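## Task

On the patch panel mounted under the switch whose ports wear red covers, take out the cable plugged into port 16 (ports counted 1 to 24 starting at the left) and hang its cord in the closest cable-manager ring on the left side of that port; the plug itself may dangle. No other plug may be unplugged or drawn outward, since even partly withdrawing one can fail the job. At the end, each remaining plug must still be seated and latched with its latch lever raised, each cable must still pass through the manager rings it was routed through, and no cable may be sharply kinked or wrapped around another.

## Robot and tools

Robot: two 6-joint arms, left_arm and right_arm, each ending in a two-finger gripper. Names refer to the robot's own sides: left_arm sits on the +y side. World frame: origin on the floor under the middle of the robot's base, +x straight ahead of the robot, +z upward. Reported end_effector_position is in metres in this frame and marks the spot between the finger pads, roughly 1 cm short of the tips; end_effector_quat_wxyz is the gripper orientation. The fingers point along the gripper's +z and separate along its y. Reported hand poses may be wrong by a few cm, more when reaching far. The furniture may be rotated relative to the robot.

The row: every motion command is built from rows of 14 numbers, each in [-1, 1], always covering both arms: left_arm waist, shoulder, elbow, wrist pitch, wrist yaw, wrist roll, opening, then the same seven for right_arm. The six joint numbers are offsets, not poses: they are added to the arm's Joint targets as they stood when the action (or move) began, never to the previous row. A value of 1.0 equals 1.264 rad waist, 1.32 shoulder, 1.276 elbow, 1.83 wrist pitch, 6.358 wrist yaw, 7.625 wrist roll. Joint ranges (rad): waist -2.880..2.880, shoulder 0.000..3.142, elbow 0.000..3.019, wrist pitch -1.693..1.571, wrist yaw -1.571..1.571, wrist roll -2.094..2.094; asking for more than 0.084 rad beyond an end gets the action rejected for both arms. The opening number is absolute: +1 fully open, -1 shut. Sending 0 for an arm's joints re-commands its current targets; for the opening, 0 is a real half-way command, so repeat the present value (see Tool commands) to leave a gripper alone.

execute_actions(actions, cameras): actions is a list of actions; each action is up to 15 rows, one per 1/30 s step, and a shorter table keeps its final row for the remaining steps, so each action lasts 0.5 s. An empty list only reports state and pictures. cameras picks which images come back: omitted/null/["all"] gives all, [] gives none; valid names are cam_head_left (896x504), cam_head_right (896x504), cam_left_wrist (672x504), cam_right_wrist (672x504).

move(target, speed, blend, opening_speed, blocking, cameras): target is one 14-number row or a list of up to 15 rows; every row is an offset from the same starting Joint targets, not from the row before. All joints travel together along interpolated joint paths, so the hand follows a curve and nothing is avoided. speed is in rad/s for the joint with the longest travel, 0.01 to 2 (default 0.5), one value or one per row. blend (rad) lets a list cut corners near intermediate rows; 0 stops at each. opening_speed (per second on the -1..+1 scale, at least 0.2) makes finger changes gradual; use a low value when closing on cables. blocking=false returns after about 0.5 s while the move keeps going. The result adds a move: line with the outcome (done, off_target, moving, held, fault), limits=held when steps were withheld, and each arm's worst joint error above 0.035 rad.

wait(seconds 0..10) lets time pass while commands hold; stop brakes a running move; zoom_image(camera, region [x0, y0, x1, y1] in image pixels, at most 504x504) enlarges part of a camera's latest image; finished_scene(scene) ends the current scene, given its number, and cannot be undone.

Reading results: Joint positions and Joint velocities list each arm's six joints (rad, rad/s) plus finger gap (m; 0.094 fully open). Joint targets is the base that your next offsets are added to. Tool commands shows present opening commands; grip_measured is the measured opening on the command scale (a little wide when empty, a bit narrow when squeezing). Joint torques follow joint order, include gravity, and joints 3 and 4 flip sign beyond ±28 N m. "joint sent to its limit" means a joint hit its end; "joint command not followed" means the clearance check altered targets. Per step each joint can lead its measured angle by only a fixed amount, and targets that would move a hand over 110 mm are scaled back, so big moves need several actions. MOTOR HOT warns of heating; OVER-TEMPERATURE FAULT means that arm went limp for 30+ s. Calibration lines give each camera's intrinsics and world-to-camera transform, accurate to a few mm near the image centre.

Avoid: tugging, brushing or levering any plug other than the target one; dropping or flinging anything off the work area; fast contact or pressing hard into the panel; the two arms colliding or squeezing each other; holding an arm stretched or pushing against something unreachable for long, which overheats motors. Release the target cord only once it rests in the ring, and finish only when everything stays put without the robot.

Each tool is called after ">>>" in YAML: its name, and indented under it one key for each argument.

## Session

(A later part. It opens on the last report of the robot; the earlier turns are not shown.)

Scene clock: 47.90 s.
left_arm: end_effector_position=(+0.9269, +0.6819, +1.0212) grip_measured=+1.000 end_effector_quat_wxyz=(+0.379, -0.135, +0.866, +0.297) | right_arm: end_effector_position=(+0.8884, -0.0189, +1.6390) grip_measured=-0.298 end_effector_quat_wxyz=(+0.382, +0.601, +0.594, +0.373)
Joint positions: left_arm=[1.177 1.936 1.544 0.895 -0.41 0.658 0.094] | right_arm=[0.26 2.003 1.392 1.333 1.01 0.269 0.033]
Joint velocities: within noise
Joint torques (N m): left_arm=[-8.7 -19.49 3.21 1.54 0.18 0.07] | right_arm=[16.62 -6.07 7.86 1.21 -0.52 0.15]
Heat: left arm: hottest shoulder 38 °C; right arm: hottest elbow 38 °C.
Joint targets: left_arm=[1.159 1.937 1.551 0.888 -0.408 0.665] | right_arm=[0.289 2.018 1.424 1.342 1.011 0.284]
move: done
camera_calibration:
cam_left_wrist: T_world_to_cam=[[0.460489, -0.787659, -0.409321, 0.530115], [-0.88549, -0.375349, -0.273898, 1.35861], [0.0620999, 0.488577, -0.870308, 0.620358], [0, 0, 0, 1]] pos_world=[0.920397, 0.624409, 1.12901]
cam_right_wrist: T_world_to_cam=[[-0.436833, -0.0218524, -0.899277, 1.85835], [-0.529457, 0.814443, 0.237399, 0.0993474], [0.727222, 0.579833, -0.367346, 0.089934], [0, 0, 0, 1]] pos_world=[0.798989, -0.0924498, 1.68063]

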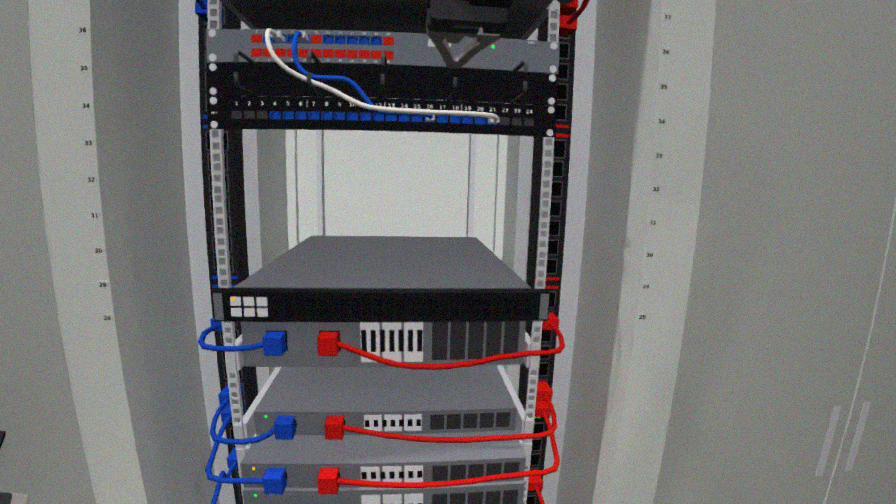

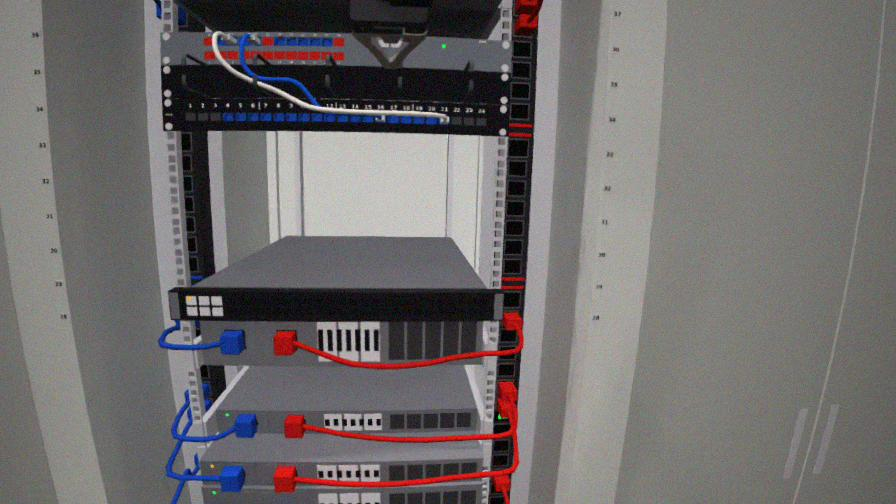

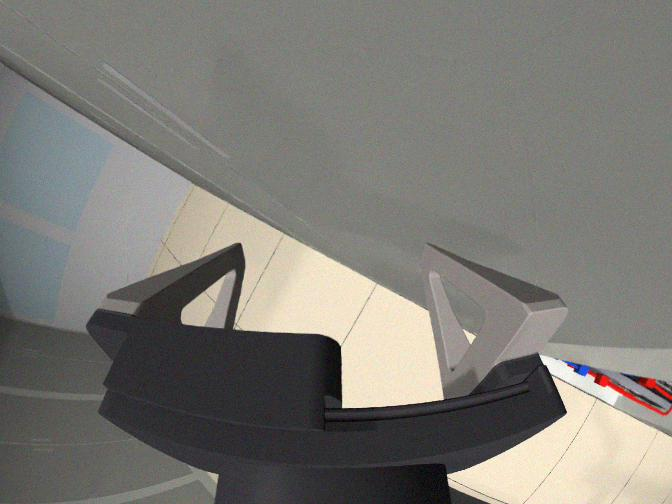

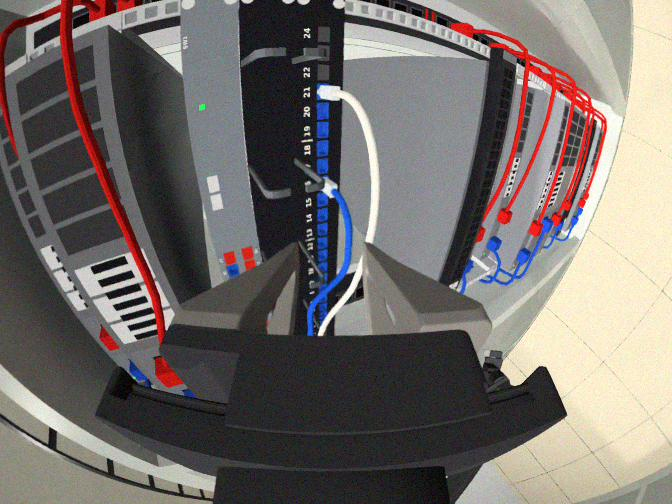

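>>> move:
  target: [0,0,0,0,0,0,1,-0.0510,0.0212,0.0862,-0.0902,-0.0096,0.0116,-0.49]
  speed: 0.2

>>> zoom_image:
  camera: "cam_right_wrist"
  region: [230, 60, 430, 350]

Scene clock: 50.40 s.
left_arm: end_effector_position=(+0.9269, +0.6819, +1.0212) grip_measured=+1.000 end_effector_quat_wxyz=(+0.379, -0.135, +0.866, +0.297) | right_arm: end_effector_position=(+0.9203, +0.0018, +1.6555) grip_measured=-0.488 end_effector_quat_wxyz=(+0.374, +0.594, +0.587, +0.404)
Joint positions: left_arm=[1.177 1.936 1.544 0.895 -0.41 0.658 0.094] | right_arm=[0.252 2.031 1.502 1.184 0.952 0.357 0.024]
Joint velocities: within noise
Joint torques (N m): left_arm=[-8.7 -19.55 3.21 1.52 0.18 0.07] | right_arm=[13.16 -6.83 7.98 0.72 -0.64 0.06]
Heat: left arm: hottest shoulder 38 °C; right arm: hottest elbow 38 °C.
Joint targets: left_arm=[1.159 1.937 1.551 0.888 -0.408 0.665] | right_arm=[0.225 2.046 1.535 1.177 0.951 0.372]
move: done
camera_calibration:
cam_left_wrist: T_world_to_cam=[[0.460489, -0.787659, -0.409321, 0.530115], [-0.88549, -0.375349, -0.273898, 1.35861], [0.0620999, 0.488577, -0.870308, 0.620358], [0, 0, 0, 1]] pos_world=[0.920397, 0.624409, 1.12901]
cam_right_wrist: T_world_to_cam=[[-0.401083, 0.00769098, -0.91601, 1.88234], [-0.56289, 0.786835, 0.253072, 0.100365], [0.722695, 0.617115, -0.311257, -0.027974], [0, 0, 0, 1]] pos_world=[0.831686, -0.0761849, 1.69014]

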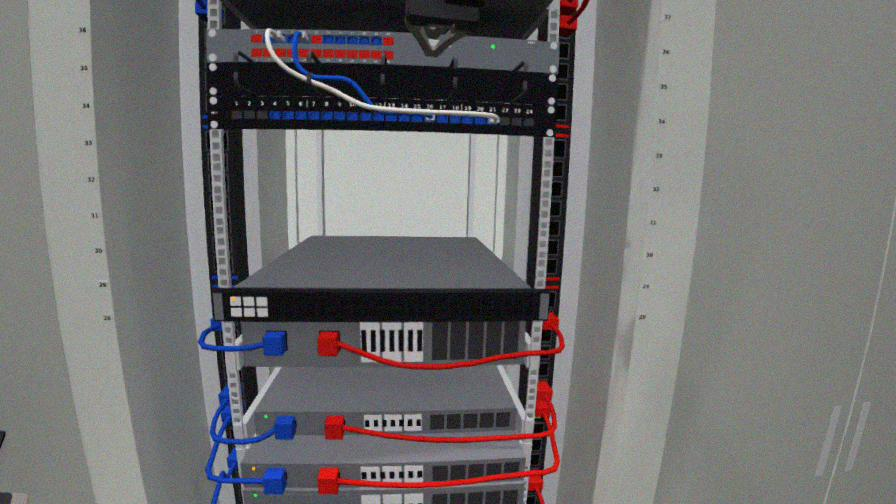

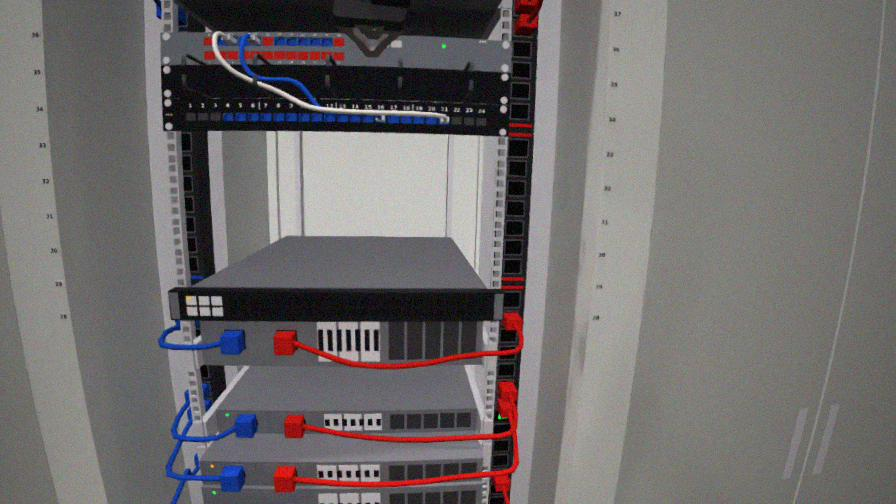

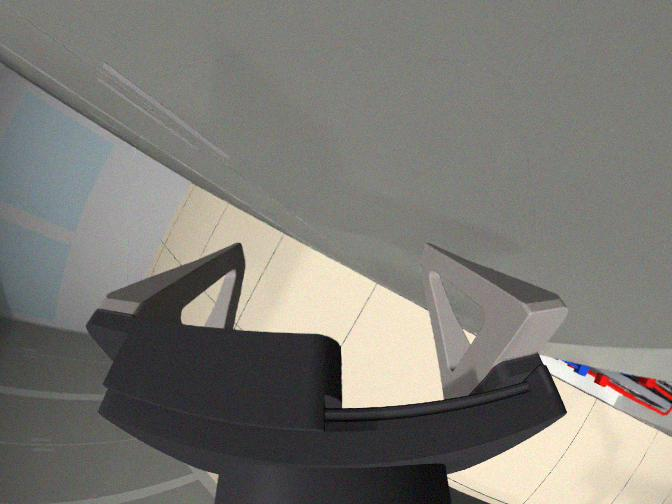

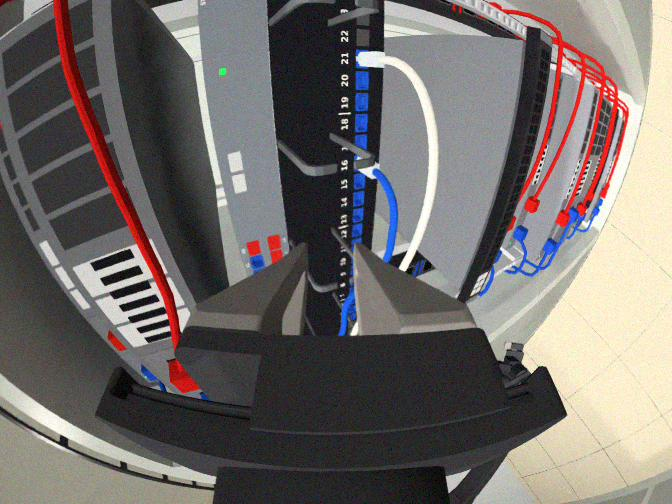

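Scaled by 1.738 from the camera's 672x504 image, which has a finer 960x720 frame.

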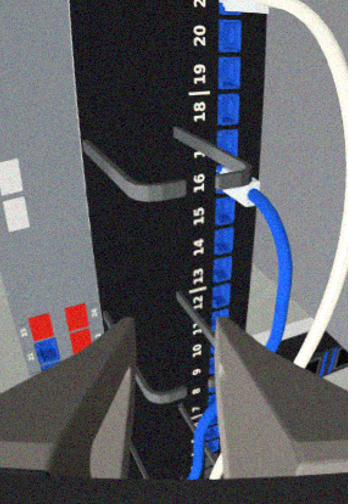

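>>> move:
  target: [0,0,0,0,0,0,1,-0.045,0,0,0,0,0,-0.49]
  speed: 0.2
  cameras: ["cam_right_wrist"]

>>> zoom_image:
  camera: "cam_right_wrist"
  region: [230, 60, 430, 350]

Scene clock: 51.67 s.
left_arm: end_effector_position=(+0.9269, +0.6819, +1.0212) grip_measured=+1.000 end_effector_quat_wxyz=(+0.379, -0.135, +0.866, +0.297) | right_arm: end_effector_position=(+0.9393, -0.0140, +1.6147) grip_measured=-0.488 end_effector_quat_wxyz=(+0.381, +0.603, +0.591, +0.375)
Joint positions: left_arm=[1.177 1.936 1.544 0.895 -0.41 0.658 0.094] | right_arm=[0.186 2.031 1.502 1.183 0.952 0.358 0.024]
Joint velocities: within noise
Joint torques (N m): left_arm=[-8.7 -19.55 3.21 1.52 0.18 0.07] | right_arm=[14.04 -7.18 7.72 0.68 -0.6 0.15]
Heat: left arm: hottest shoulder 38 °C; right arm: hottest elbow 39 °C.
Joint targets: left_arm=[1.159 1.937 1.551 0.888 -0.408 0.665] | right_arm=[0.168 2.046 1.535 1.177 0.950 0.372]
move: done
camera_calibration:
cam_right_wrist: T_world_to_cam=[[-0.435507, -0.0147048, -0.900065, 1.85899], [-0.526644, 0.815059, 0.241507, 0.118861], [0.730055, 0.579192, -0.362708, 0.030995], [0, 0, 0, 1]] pos_world=[0.84957, -0.0874947, 1.65575]
Images, in order (width x height): cam_right_wrist 672x504.

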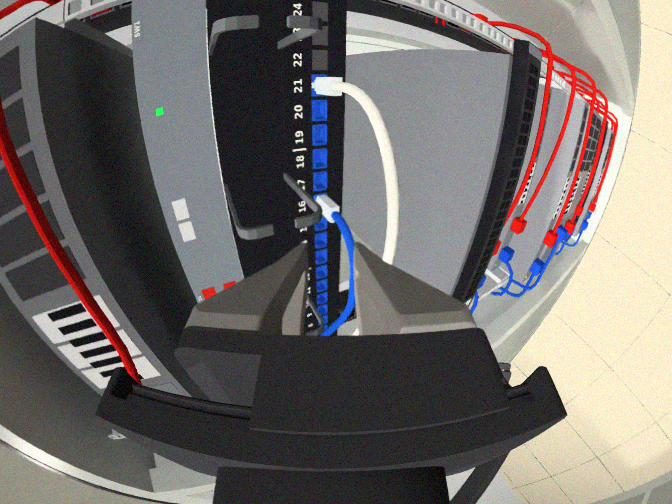

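Scaled by 1.738 from the camera's 672x504 image, which has a finer 960x720 frame.

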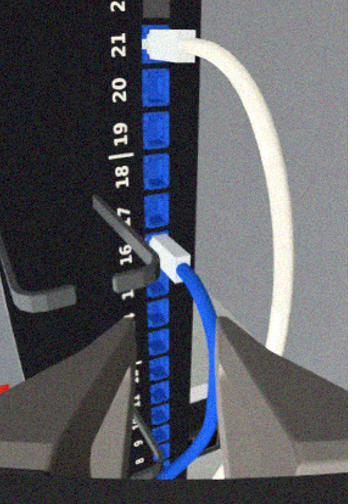

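>>> move:
  target: [0,0,0,0,0,0,1,-0.0296,0.0159,0.0591,-0.0505,-0.0056,0.005,-0.49]
  speed: 0.15
  cameras: ["cam_right_wrist","cam_head_right"]

>>> zoom_image:
  camera: "cam_right_wrist"
  region: [230, 100, 430, 350]

>>> zoom_image:
  camera: "cam_head_right"
  region: [300, 30, 500, 150]

Scene clock: 53.67 s.
left_arm: end_effector_position=(+0.9269, +0.6819, +1.0212) grip_measured=+1.000 end_effector_quat_wxyz=(+0.379, -0.135, +0.866, +0.297) | right_arm: end_effector_position=(+0.9662, -0.0076, +1.6082) grip_measured=-0.488 end_effector_quat_wxyz=(+0.381, +0.598, +0.594, +0.381)
Joint positions: left_arm=[1.177 1.936 1.544 0.895 -0.41 0.658 0.094] | right_arm=[0.158 2.053 1.576 1.091 0.916 0.395 0.024]
Joint velocities: within noise
Joint torques (N m): left_arm=[-8.7 -19.55 3.21 1.52 0.17 0.07] | right_arm=[13.92 -7.88 7.82 0.75 -0.6 0.15]
Heat: left arm: hottest shoulder 39 °C; right arm: hottest elbow 39 °C.
Joint targets: left_arm=[1.159 1.937 1.551 0.888 -0.408 0.665] | right_arm=[0.131 2.067 1.610 1.084 0.915 0.411]
move: done
camera_calibration:
cam_right_wrist: T_world_to_cam=[[-0.428079, -0.0198825, -0.903523, 1.86327], [-0.5404, 0.806965, 0.238277, 0.147793], [0.724373, 0.590265, -0.356189, 0.000326868], [0, 0, 0, 1]] pos_world=[0.877258, -0.0824101, 1.64841]
Images, in order (width x height): cam_head_right 896x504, cam_right_wrist 672x504.

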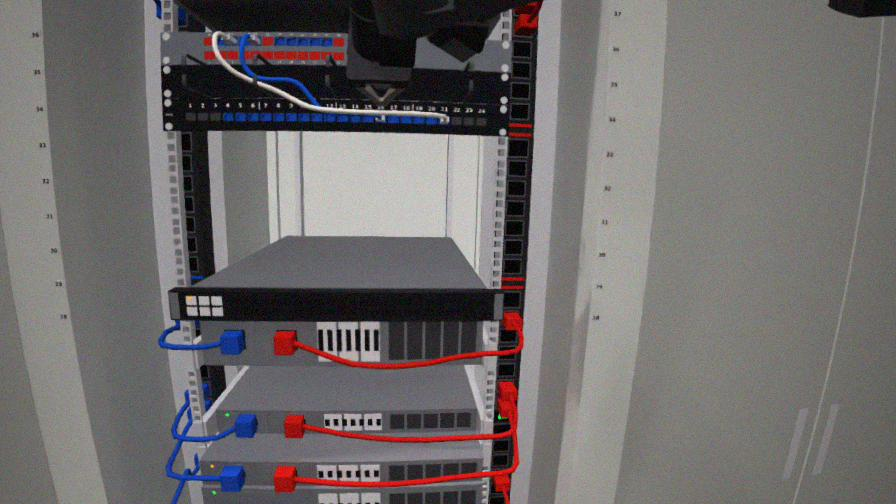

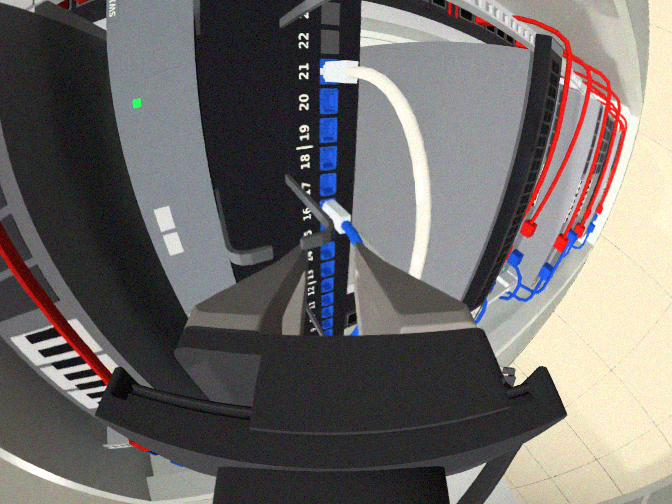

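Scaled by 2.016 from the camera's 672x504 image, which has a finer 960x720 frame.

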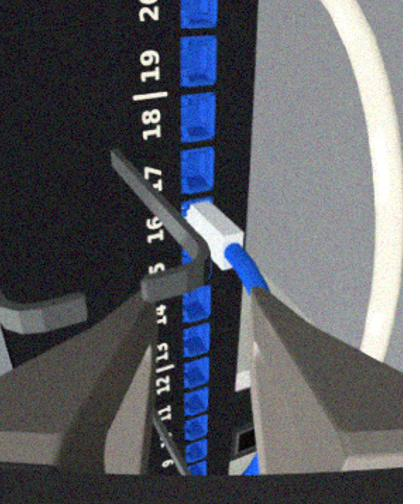

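Scaled by 2.520 from the camera's 896x504 image, which has a finer 1280x720 frame.

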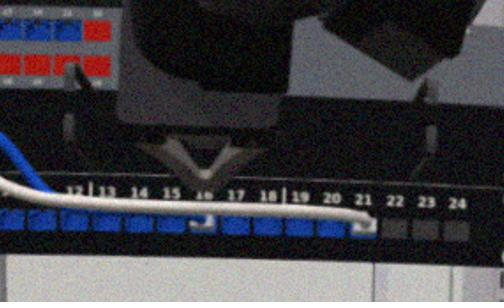

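>>> move:
  target: [0,0,0,0,0,0,1,-0.0375,0.0143,0.0536,-0.0453,-0.0051,0.0044,-0.49]
  speed: 0.1
  cameras: ["cam_right_wrist","cam_head_right"]

>>> zoom_image:
  camera: "cam_right_wrist"
  region: [280, 180, 400, 300]

>>> zoom_image:
  camera: "cam_head_right"
  region: [330, 70, 450, 150]

Scene clock: 55.90 s.
left_arm: end_effector_position=(+0.9269, +0.6819, +1.0212) grip_measured=+1.000 end_effector_quat_wxyz=(+0.379, -0.135, +0.866, +0.297) | right_arm: end_effector_position=(+0.9875, +0.0017, +1.6005) grip_measured=-0.488 end_effector_quat_wxyz=(+0.379, +0.588, +0.601, +0.387)
Joint positions: left_arm=[1.177 1.936 1.544 0.895 -0.41 0.658 0.094] | right_arm=[0.133 2.077 1.64 1.007 0.879 0.425 0.024]
Joint velocities: within noise
Joint torques (N m): left_arm=[-8.7 -19.55 3.21 1.52 0.18 0.07] | right_arm=[12.51 -8.35 8.27 0.92 -0.41 0.18]
Heat: left arm: hottest shoulder 39 °C; right arm: hottest elbow 39 °C.
Joint targets: left_arm=[1.159 1.937 1.551 0.888 -0.408 0.665] | right_arm=[0.083 2.086 1.678 1.001 0.883 0.444]
move: off_target (right_arm); right_arm: the waist is farthest, 0.050 rad from its target
camera_calibration:
cam_right_wrist: T_world_to_cam=[[-0.419061, -0.0335399, -0.907338, 1.86281], [-0.563745, 0.792971, 0.231058, 0.188286], [0.711744, 0.608335, -0.351211, -0.0188157], [0, 0, 0, 1]] pos_world=[0.900167, -0.0753803, 1.64008]
Images, in order (width x height): cam_head_right 896x504, cam_right_wrist 672x504.

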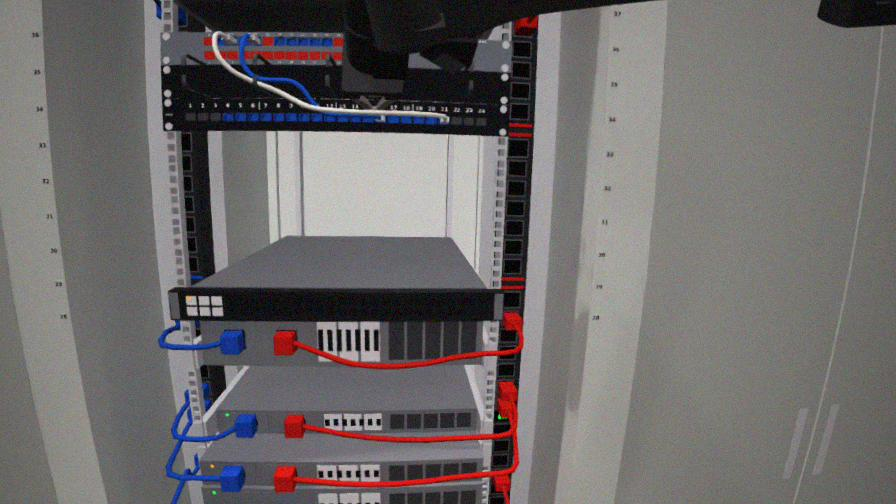

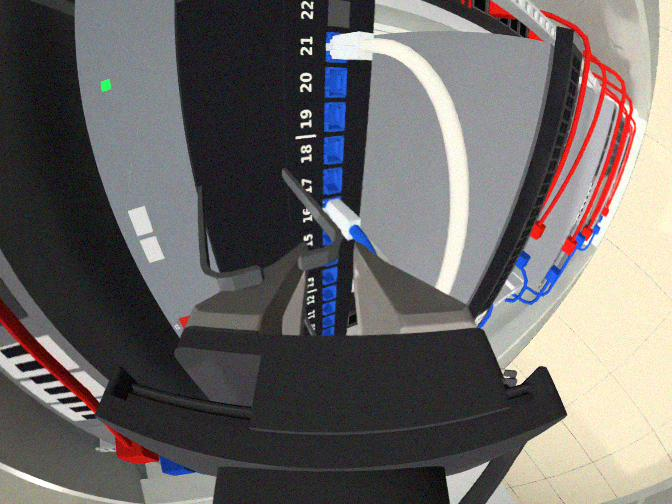

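Scaled by 4.200 from the camera's 672x504 image, which has a finer 960x720 frame.

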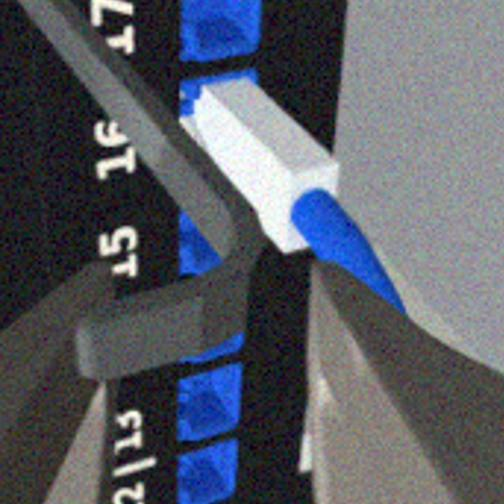

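Scaled by 4.200 from the camera's 896x504 image, which has a finer 1280x720 frame.

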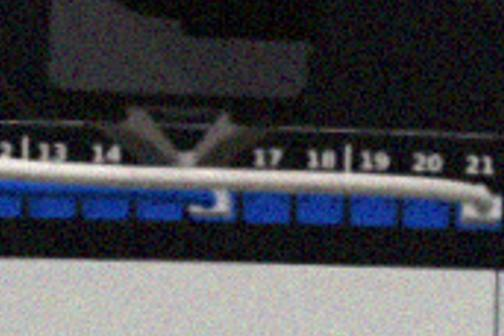

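>>> move:
  target:
    - [0,0,0,0,0,0,1,0.0965,-0.0644,-0.1489,0.0869,0.0094,-0.0084,-0.49]
    - [0,0,0,0,0,0,1,0.0198,-0.0485,-0.0878,0.0383,0.0038,-0.0024,-0.49]
  speed: 0.15
  cameras: ["cam_right_wrist","cam_head_right"]

>>> zoom_image:
  camera: "cam_right_wrist"
  region: [230, 100, 430, 350]

>>> zoom_image:
  camera: "cam_head_right"
  region: [330, 70, 450, 150]

Scene clock: 59.90 s.
left_arm: end_effector_position=(+0.9269, +0.6819, +1.0212) grip_measured=+1.000 end_effector_quat_wxyz=(+0.379, -0.135, +0.866, +0.297) | right_arm: end_effector_position=(+0.9596, -0.0128, +1.6043) grip_measured=-0.489 end_effector_quat_wxyz=(+0.378, +0.587, +0.604, +0.385)
Joint positions: left_arm=[1.177 1.936 1.544 0.895 -0.41 0.658 0.094] | right_arm=[0.154 2.02 1.525 1.073 0.902 0.407 0.024]
Joint velocities: within noise
Joint torques (N m): left_arm=[-8.7 -19.55 3.19 1.52 0.18 0.07] | right_arm=[11.93 -8.41 8.46 1.09 -0.38 0.15]
Heat: left arm: hottest shoulder 39 °C; right arm: hottest elbow 39 °C.
Joint targets: left_arm=[1.159 1.937 1.551 0.888 -0.408 0.665] | right_arm=[0.108 2.022 1.566 1.071 0.907 0.426]
move: off_target (right_arm); right_arm: the waist is farthest, 0.046 rad from its target
camera_calibration:
cam_right_wrist: T_world_to_cam=[[-0.425155, -0.0387294, -0.904292, 1.85504], [-0.564483, 0.792329, 0.231459, 0.183164], [0.707532, 0.608864, -0.358725, 0.0272662], [0, 0, 0, 1]] pos_world=[0.872779, -0.0898834, 1.64488]
Images, in order (width x height): cam_head_right 896x504, cam_right_wrist 672x504.

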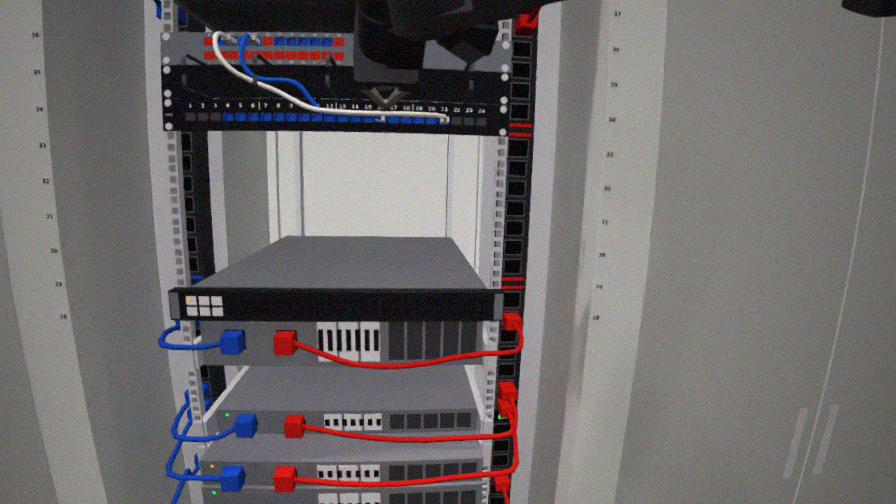

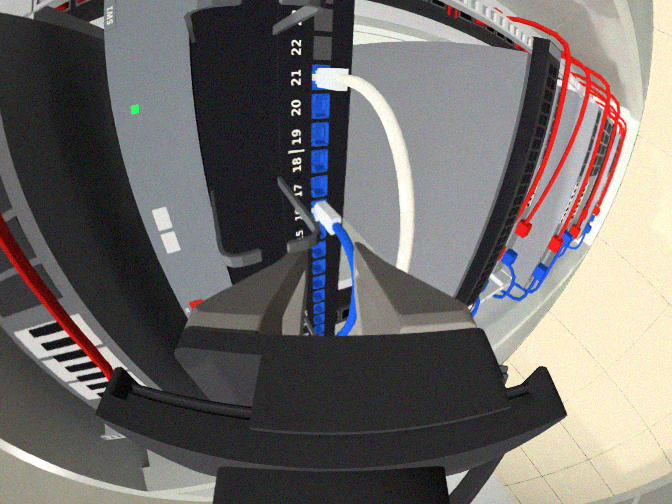

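Scaled by 2.016 from the camera's 672x504 image, which has a finer 960x720 frame.

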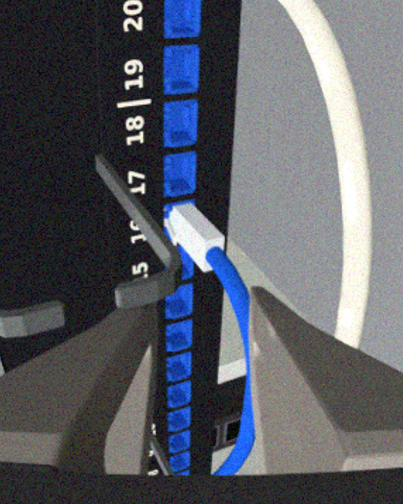

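Scaled by 4.200 from the camera's 896x504 image, which has a finer 1280x720 frame.

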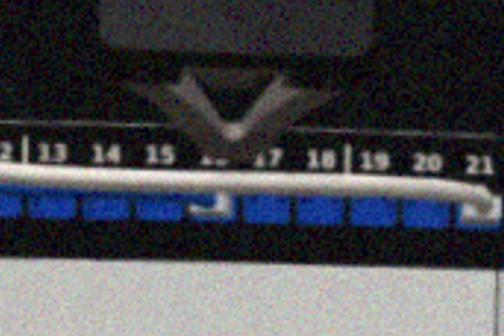

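>>> move:
  target: [0,0,0,0,0,0,1,-0.0142,-0.0194,-0.0117,-0.0058,0,0,-0.49]
  speed: 0.15
  cameras: ["cam_right_wrist","cam_head_right"]

>>> zoom_image:
  camera: "cam_right_wrist"
  region: [230, 100, 430, 350]

>>> zoom_image:
  camera: "cam_head_right"
  region: [330, 30, 450, 150]

Scene clock: 62.17 s.
left_arm: end_effector_position=(+0.9269, +0.6819, +1.0212) grip_measured=+1.000 end_effector_quat_wxyz=(+0.379, -0.135, +0.866, +0.297) | right_arm: end_effector_position=(+0.9612, -0.0123, +1.5986) grip_measured=-0.489 end_effector_quat_wxyz=(+0.377, +0.584, +0.610, +0.381)
Joint positions: left_arm=[1.177 1.936 1.544 0.895 -0.41 0.658 0.094] | right_arm=[0.146 2.02 1.525 1.058 0.9 0.408 0.024]
Joint velocities: within noise
Joint torques (N m): left_arm=[-8.7 -19.55 3.21 1.52 0.18 0.07] | right_arm=[11.34 -10.05 7.19 1.25 -0.32 0.17]
Heat: left arm: hottest shoulder 39 °C; right arm: hottest elbow 39 °C.
Joint targets: left_arm=[1.159 1.937 1.551 0.888 -0.408 0.665] | right_arm=[0.090 1.997 1.551 1.061 0.906 0.426]
move: off_target (right_arm); right_arm: the waist is farthest, 0.056 rad from its target
camera_calibration:
cam_right_wrist: T_world_to_cam=[[-0.43083, -0.0522729, -0.900918, 1.8505], [-0.570069, 0.789674, 0.226796, 0.197807], [0.699576, 0.611296, -0.370014, 0.0495348], [0, 0, 0, 1]] pos_world=[0.875361, -0.0897522, 1.64062]
Images, in order (width x height): cam_head_right 896x504, cam_right_wrist 672x504.

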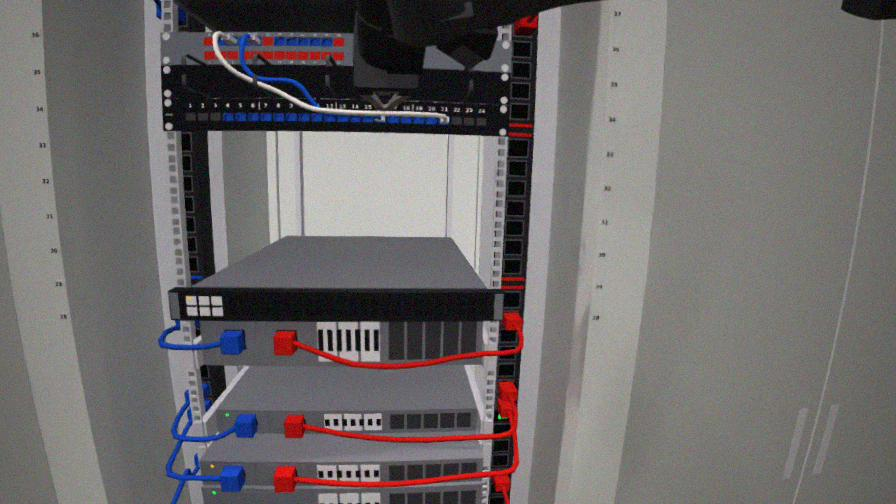

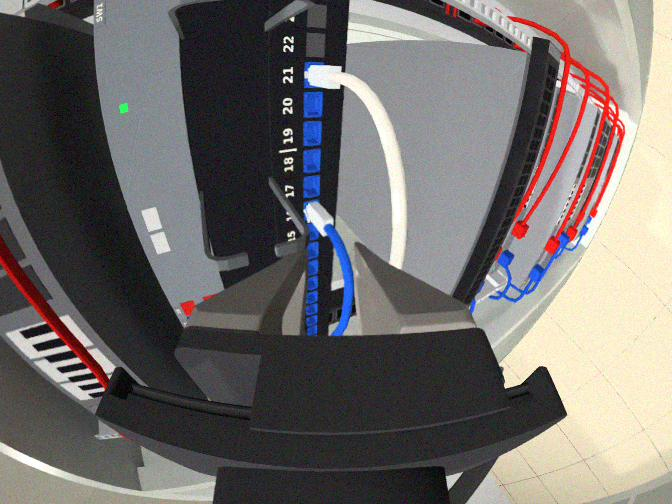

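Scaled by 2.016 from the camera's 672x504 image, which has a finer 960x720 frame.

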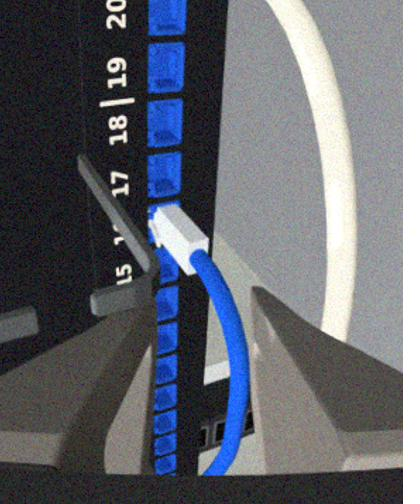

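Scaled by 4.200 from the camera's 896x504 image, which has a finer 1280x720 frame.

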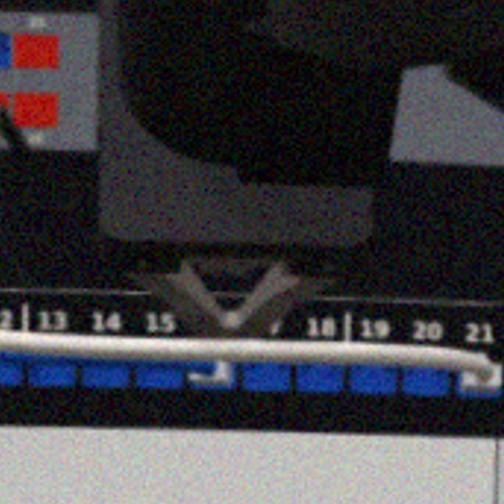

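>>> move:
  target: [0,0,0,0,0,0,1,-0.0237,0.0348,0,0.006,0,0,-0.43]
  speed: 0.3
  cameras: ["cam_right_wrist","cam_head_right"]

>>> zoom_image:
  camera: "cam_right_wrist"
  region: [230, 100, 430, 350]

>>> zoom_image:
  camera: "cam_head_right"
  region: [330, 30, 450, 150]

Scene clock: 66.00 s.
left_arm: end_effector_position=(+0.9269, +0.6819, +1.0212) grip_measured=+1.000 end_effector_quat_wxyz=(+0.379, -0.135, +0.866, +0.297) | right_arm: end_effector_position=(+0.9730, -0.0239, +1.5571) grip_measured=-0.432 end_effector_quat_wxyz=(+0.382, +0.591, +0.616, +0.354)
Joint positions: left_arm=[1.177 1.936 1.544 0.895 -0.41 0.658 0.094] | right_arm=[0.087 2.032 1.526 1.062 0.901 0.41 0.027]
Joint velocities: within noise
Joint torques (N m): left_arm=[-8.7 -19.55 3.19 1.52 0.18 0.07] | right_arm=[13.74 -8.59 6.99 1.47 -0.34 0.16]
Heat: left arm: hottest shoulder 40 °C; right arm: hottest elbow 39 °C.
Joint targets: left_arm=[1.159 1.937 1.551 0.888 -0.408 0.665] | right_arm=[0.060 2.043 1.551 1.072 0.907 0.426]
move: done
camera_calibration:
cam_right_wrist: T_world_to_cam=[[-0.465444, -0.0742585, -0.881957, 1.82117], [-0.540764, 0.812715, 0.216954, 0.210428], [0.700669, 0.57791, -0.418429, 0.106538], [0, 0, 0, 1]] pos_world=[0.886795, -0.0973502, 1.60512]
Images, in order (width x height): cam_head_right 896x504, cam_right_wrist 672x504.

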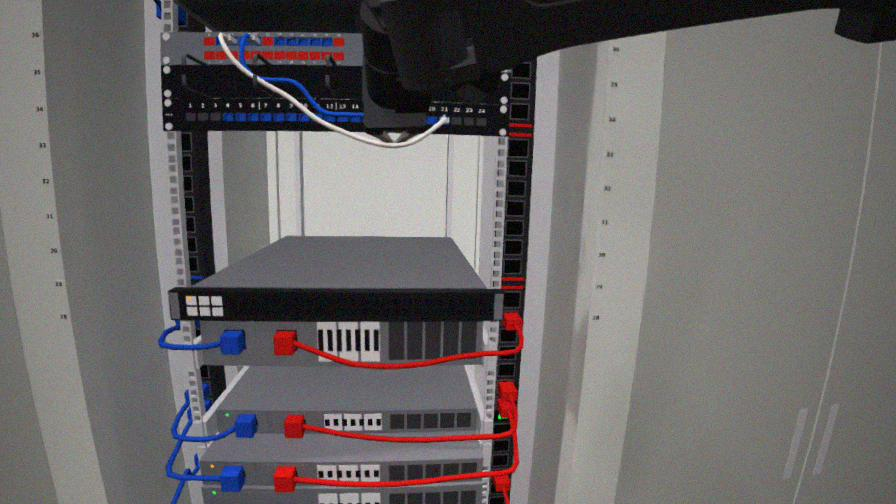

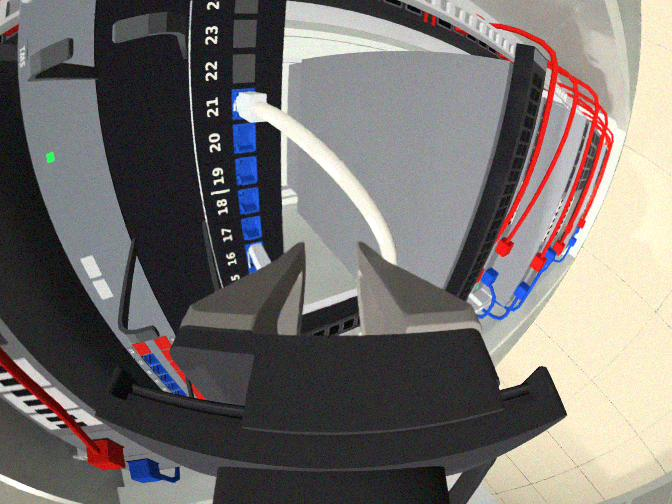

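Scaled by 2.016 from the camera's 672x504 image, which has a finer 960x720 frame.

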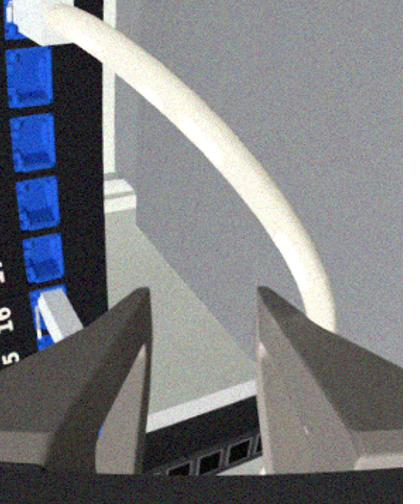

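Scaled by 4.200 from the camera's 896x504 image, which has a finer 1280x720 frame.

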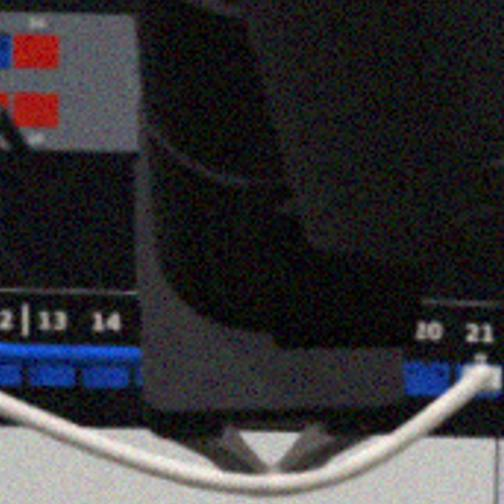

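>>> move:
  target:
    - [-0.126,-0.028,-0.353,-0.048,0,0,0,0,0,0,0,0,0,-0.43]
    - [-0.45,-0.331,-0.824,-0.157,0.0236,0.0236,0,0,0,0,0,0,0,-0.43]
    - [-0.902,-0.536,-0.532,-0.313,0.0453,0.0467,0,0,0,0,0,0,0,-0.43]
  speed: 0.6
  blend: 0.15

Scene clock: 70.67 s.
left_arm: end_effector_position=(+0.8366, +0.1572, +1.5944) grip_measured=+0.002 end_effector_quat_wxyz=(+0.603, +0.287, +0.701, -0.252) | right_arm: end_effector_position=(+0.9730, -0.0240, +1.5572) grip_measured=-0.432 end_effector_quat_wxyz=(+0.382, +0.592, +0.615, +0.354)
Joint positions: left_arm=[0.025 1.225 0.857 0.322 -0.12 1.013 0.047] | right_arm=[0.087 2.032 1.526 1.062 0.901 0.411 0.027]
Joint velocities: within noise
Joint torques (N m): left_arm=[-9.47 -4.25 5.87 0.98 0.59 0.12] | right_arm=[13.86 -8.47 7.12 1.54 -0.34 0.14]
Heat: left arm: hottest shoulder 39 °C; right arm: hottest elbow 39 °C.
Joint targets: left_arm=[0.019 1.230 0.872 0.315 -0.120 1.021] | right_arm=[0.060 2.043 1.551 1.072 0.906 0.426]
move: done
camera_calibration:
cam_left_wrist: T_world_to_cam=[[-0.707254, -0.706889, 0.010021, 0.688721], [-0.504406, 0.494634, -0.707751, 1.47486], [0.495345, -0.505615, -0.706391, 0.913649], [0, 0, 0, 1]] pos_world=[0.778456, 0.21929, 1.68232]
cam_right_wrist: T_world_to_cam=[[-0.464992, -0.0732883, -0.882276, 1.82136], [-0.540341, 0.812916, 0.217253, 0.209639], [0.701294, 0.577751, -0.4176, 0.104696], [0, 0, 0, 1]] pos_world=[0.886772, -0.0974225, 1.60512]

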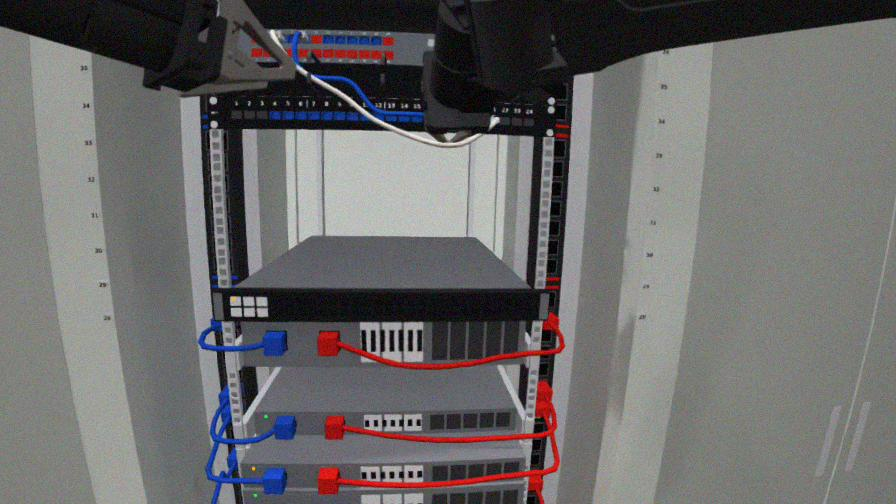

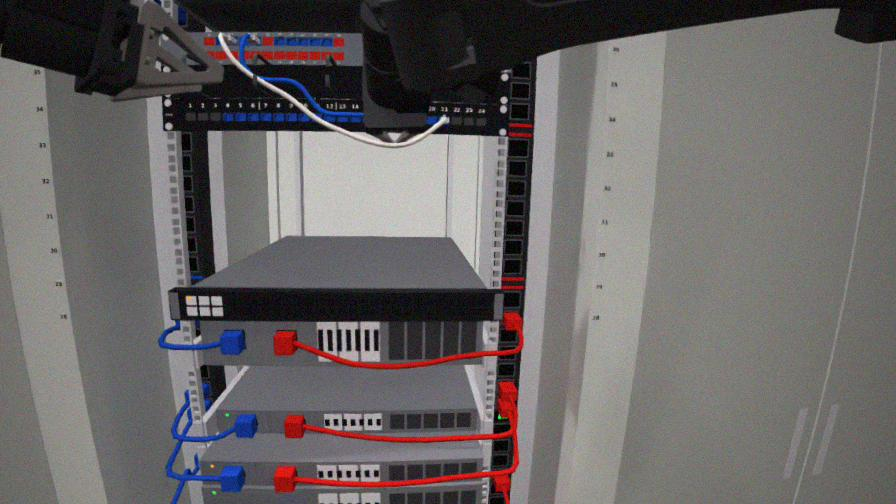

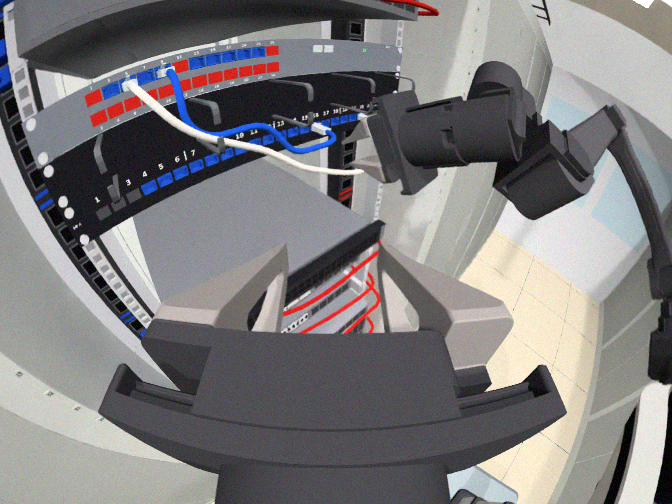

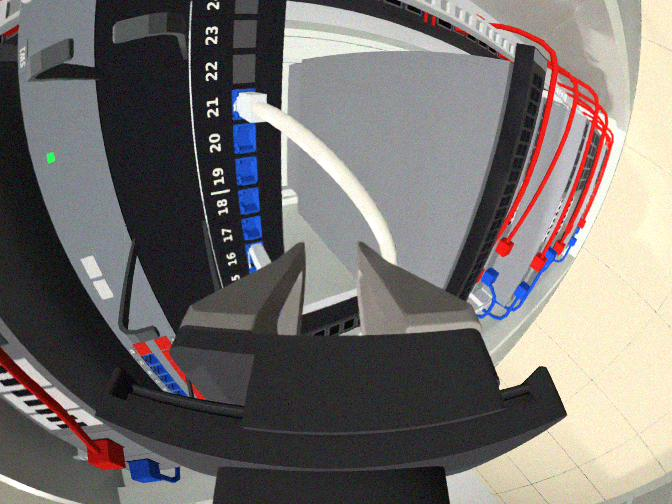

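Oops: left opening 0 is half-closed; fine. Zoom.

>>> zoom_image:
  camera: "cam_left_wrist"
  region: [290, 80, 420, 200]

>>> zoom_image:
  camera: "cam_left_wrist"
  region: [60, 40, 360, 250]

Scaled by 3.877 from the camera's 672x504 image, which has a finer 960x720 frame.

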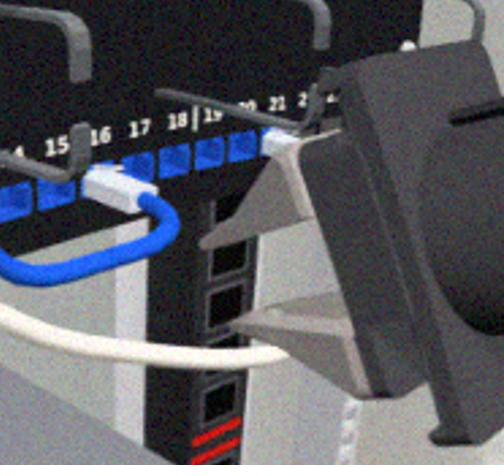

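Scaled by 1.680 from the camera's 672x504 image, which has a finer 960x720 frame.

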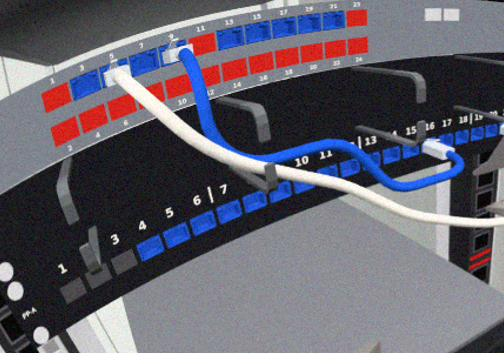

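>>> move:
  target:
    - [0,0,0,0,0,0,0,0.0514,0.0076,-0.029,0.0246,0,0,-0.36]
    - [0,0,0,0,0,0,0,0.0799,-0.0114,-0.0243,0.0082,0,0,-0.36]
  speed: 0.3
  cameras: ["cam_right_wrist","cam_left_wrist"]

>>> zoom_image:
  camera: "cam_left_wrist"
  region: [270, 70, 420, 200]

>>> zoom_image:
  camera: "cam_right_wrist"
  region: [230, 100, 430, 350]

Scene clock: 73.63 s.
left_arm: end_effector_position=(+0.8366, +0.1572, +1.5944) grip_measured=+0.002 end_effector_quat_wxyz=(+0.603, +0.287, +0.700, -0.252) | right_arm: end_effector_position=(+0.9586, -0.0133, +1.5867) grip_measured=-0.362 end_effector_quat_wxyz=(+0.378, +0.594, +0.604, +0.374)
Joint positions: left_arm=[0.025 1.225 0.857 0.322 -0.12 1.013 0.047] | right_arm=[0.135 2.032 1.518 1.093 0.91 0.412 0.03]
Joint velocities: within noise
Joint torques (N m): left_arm=[-9.52 -4.07 5.91 0.87 0.59 0.11] | right_arm=[18.08 -9.35 5.15 0.9 -0.64 0.14]
Heat: left arm: hottest shoulder 39 °C; right arm: hottest elbow 39 °C.
Joint targets: left_arm=[0.019 1.230 0.872 0.315 -0.120 1.021] | right_arm=[0.161 2.027 1.520 1.087 0.907 0.426]
move: done
camera_calibration:
cam_left_wrist: T_world_to_cam=[[-0.707338, -0.706815, 0.00926631, 0.689983], [-0.503973, 0.495068, -0.707756, 1.47443], [0.495665, -0.505293, -0.706396, 0.913338], [0, 0, 0, 1]] pos_world=[0.778416, 0.21925, 1.68232]
cam_right_wrist: T_world_to_cam=[[-0.441632, -0.0388717, -0.896354, 1.8419], [-0.54781, 0.802894, 0.235086, 0.165512], [0.710539, 0.594853, -0.375878, 0.0461152], [0, 0, 0, 1]] pos_world=[0.871346, -0.0887224, 1.62942]
Images, in order (width x height): cam_left_wrist 672x504, cam_right_wrist 672x504.

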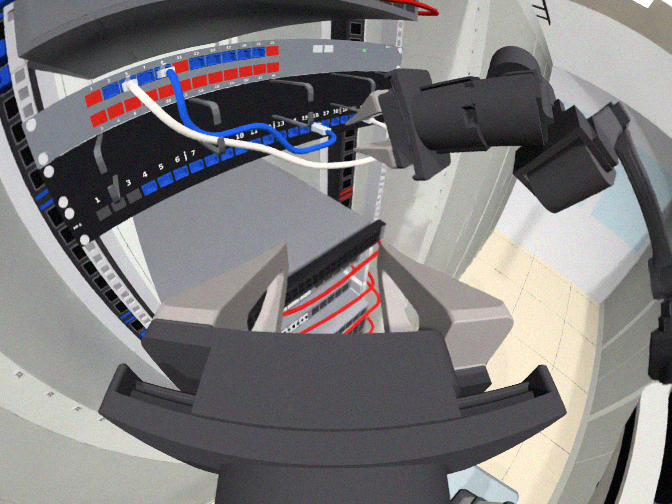

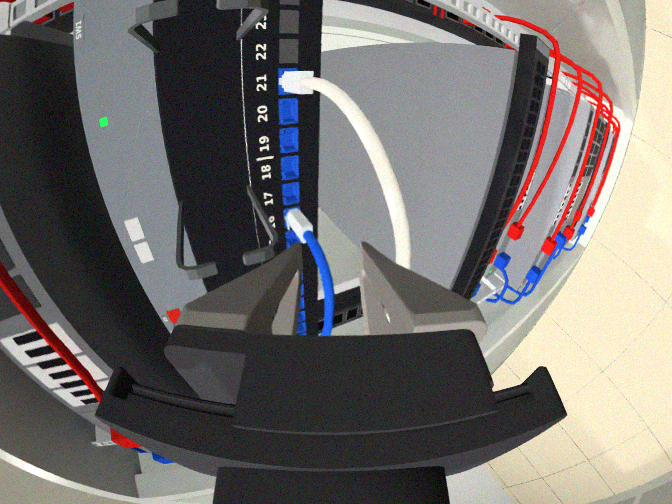

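Scaled by 3.360 from the camera's 672x504 image, which has a finer 960x720 frame.

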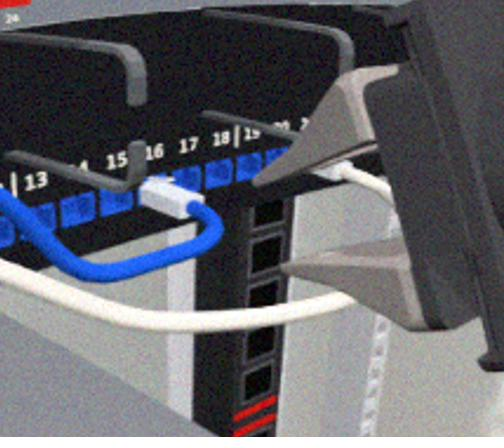

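Scaled by 2.016 from the camera's 672x504 image, which has a finer 960x720 frame.

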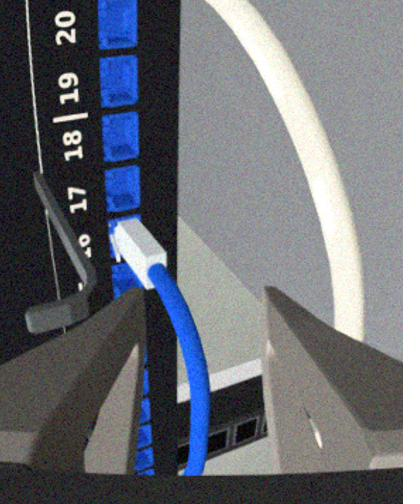

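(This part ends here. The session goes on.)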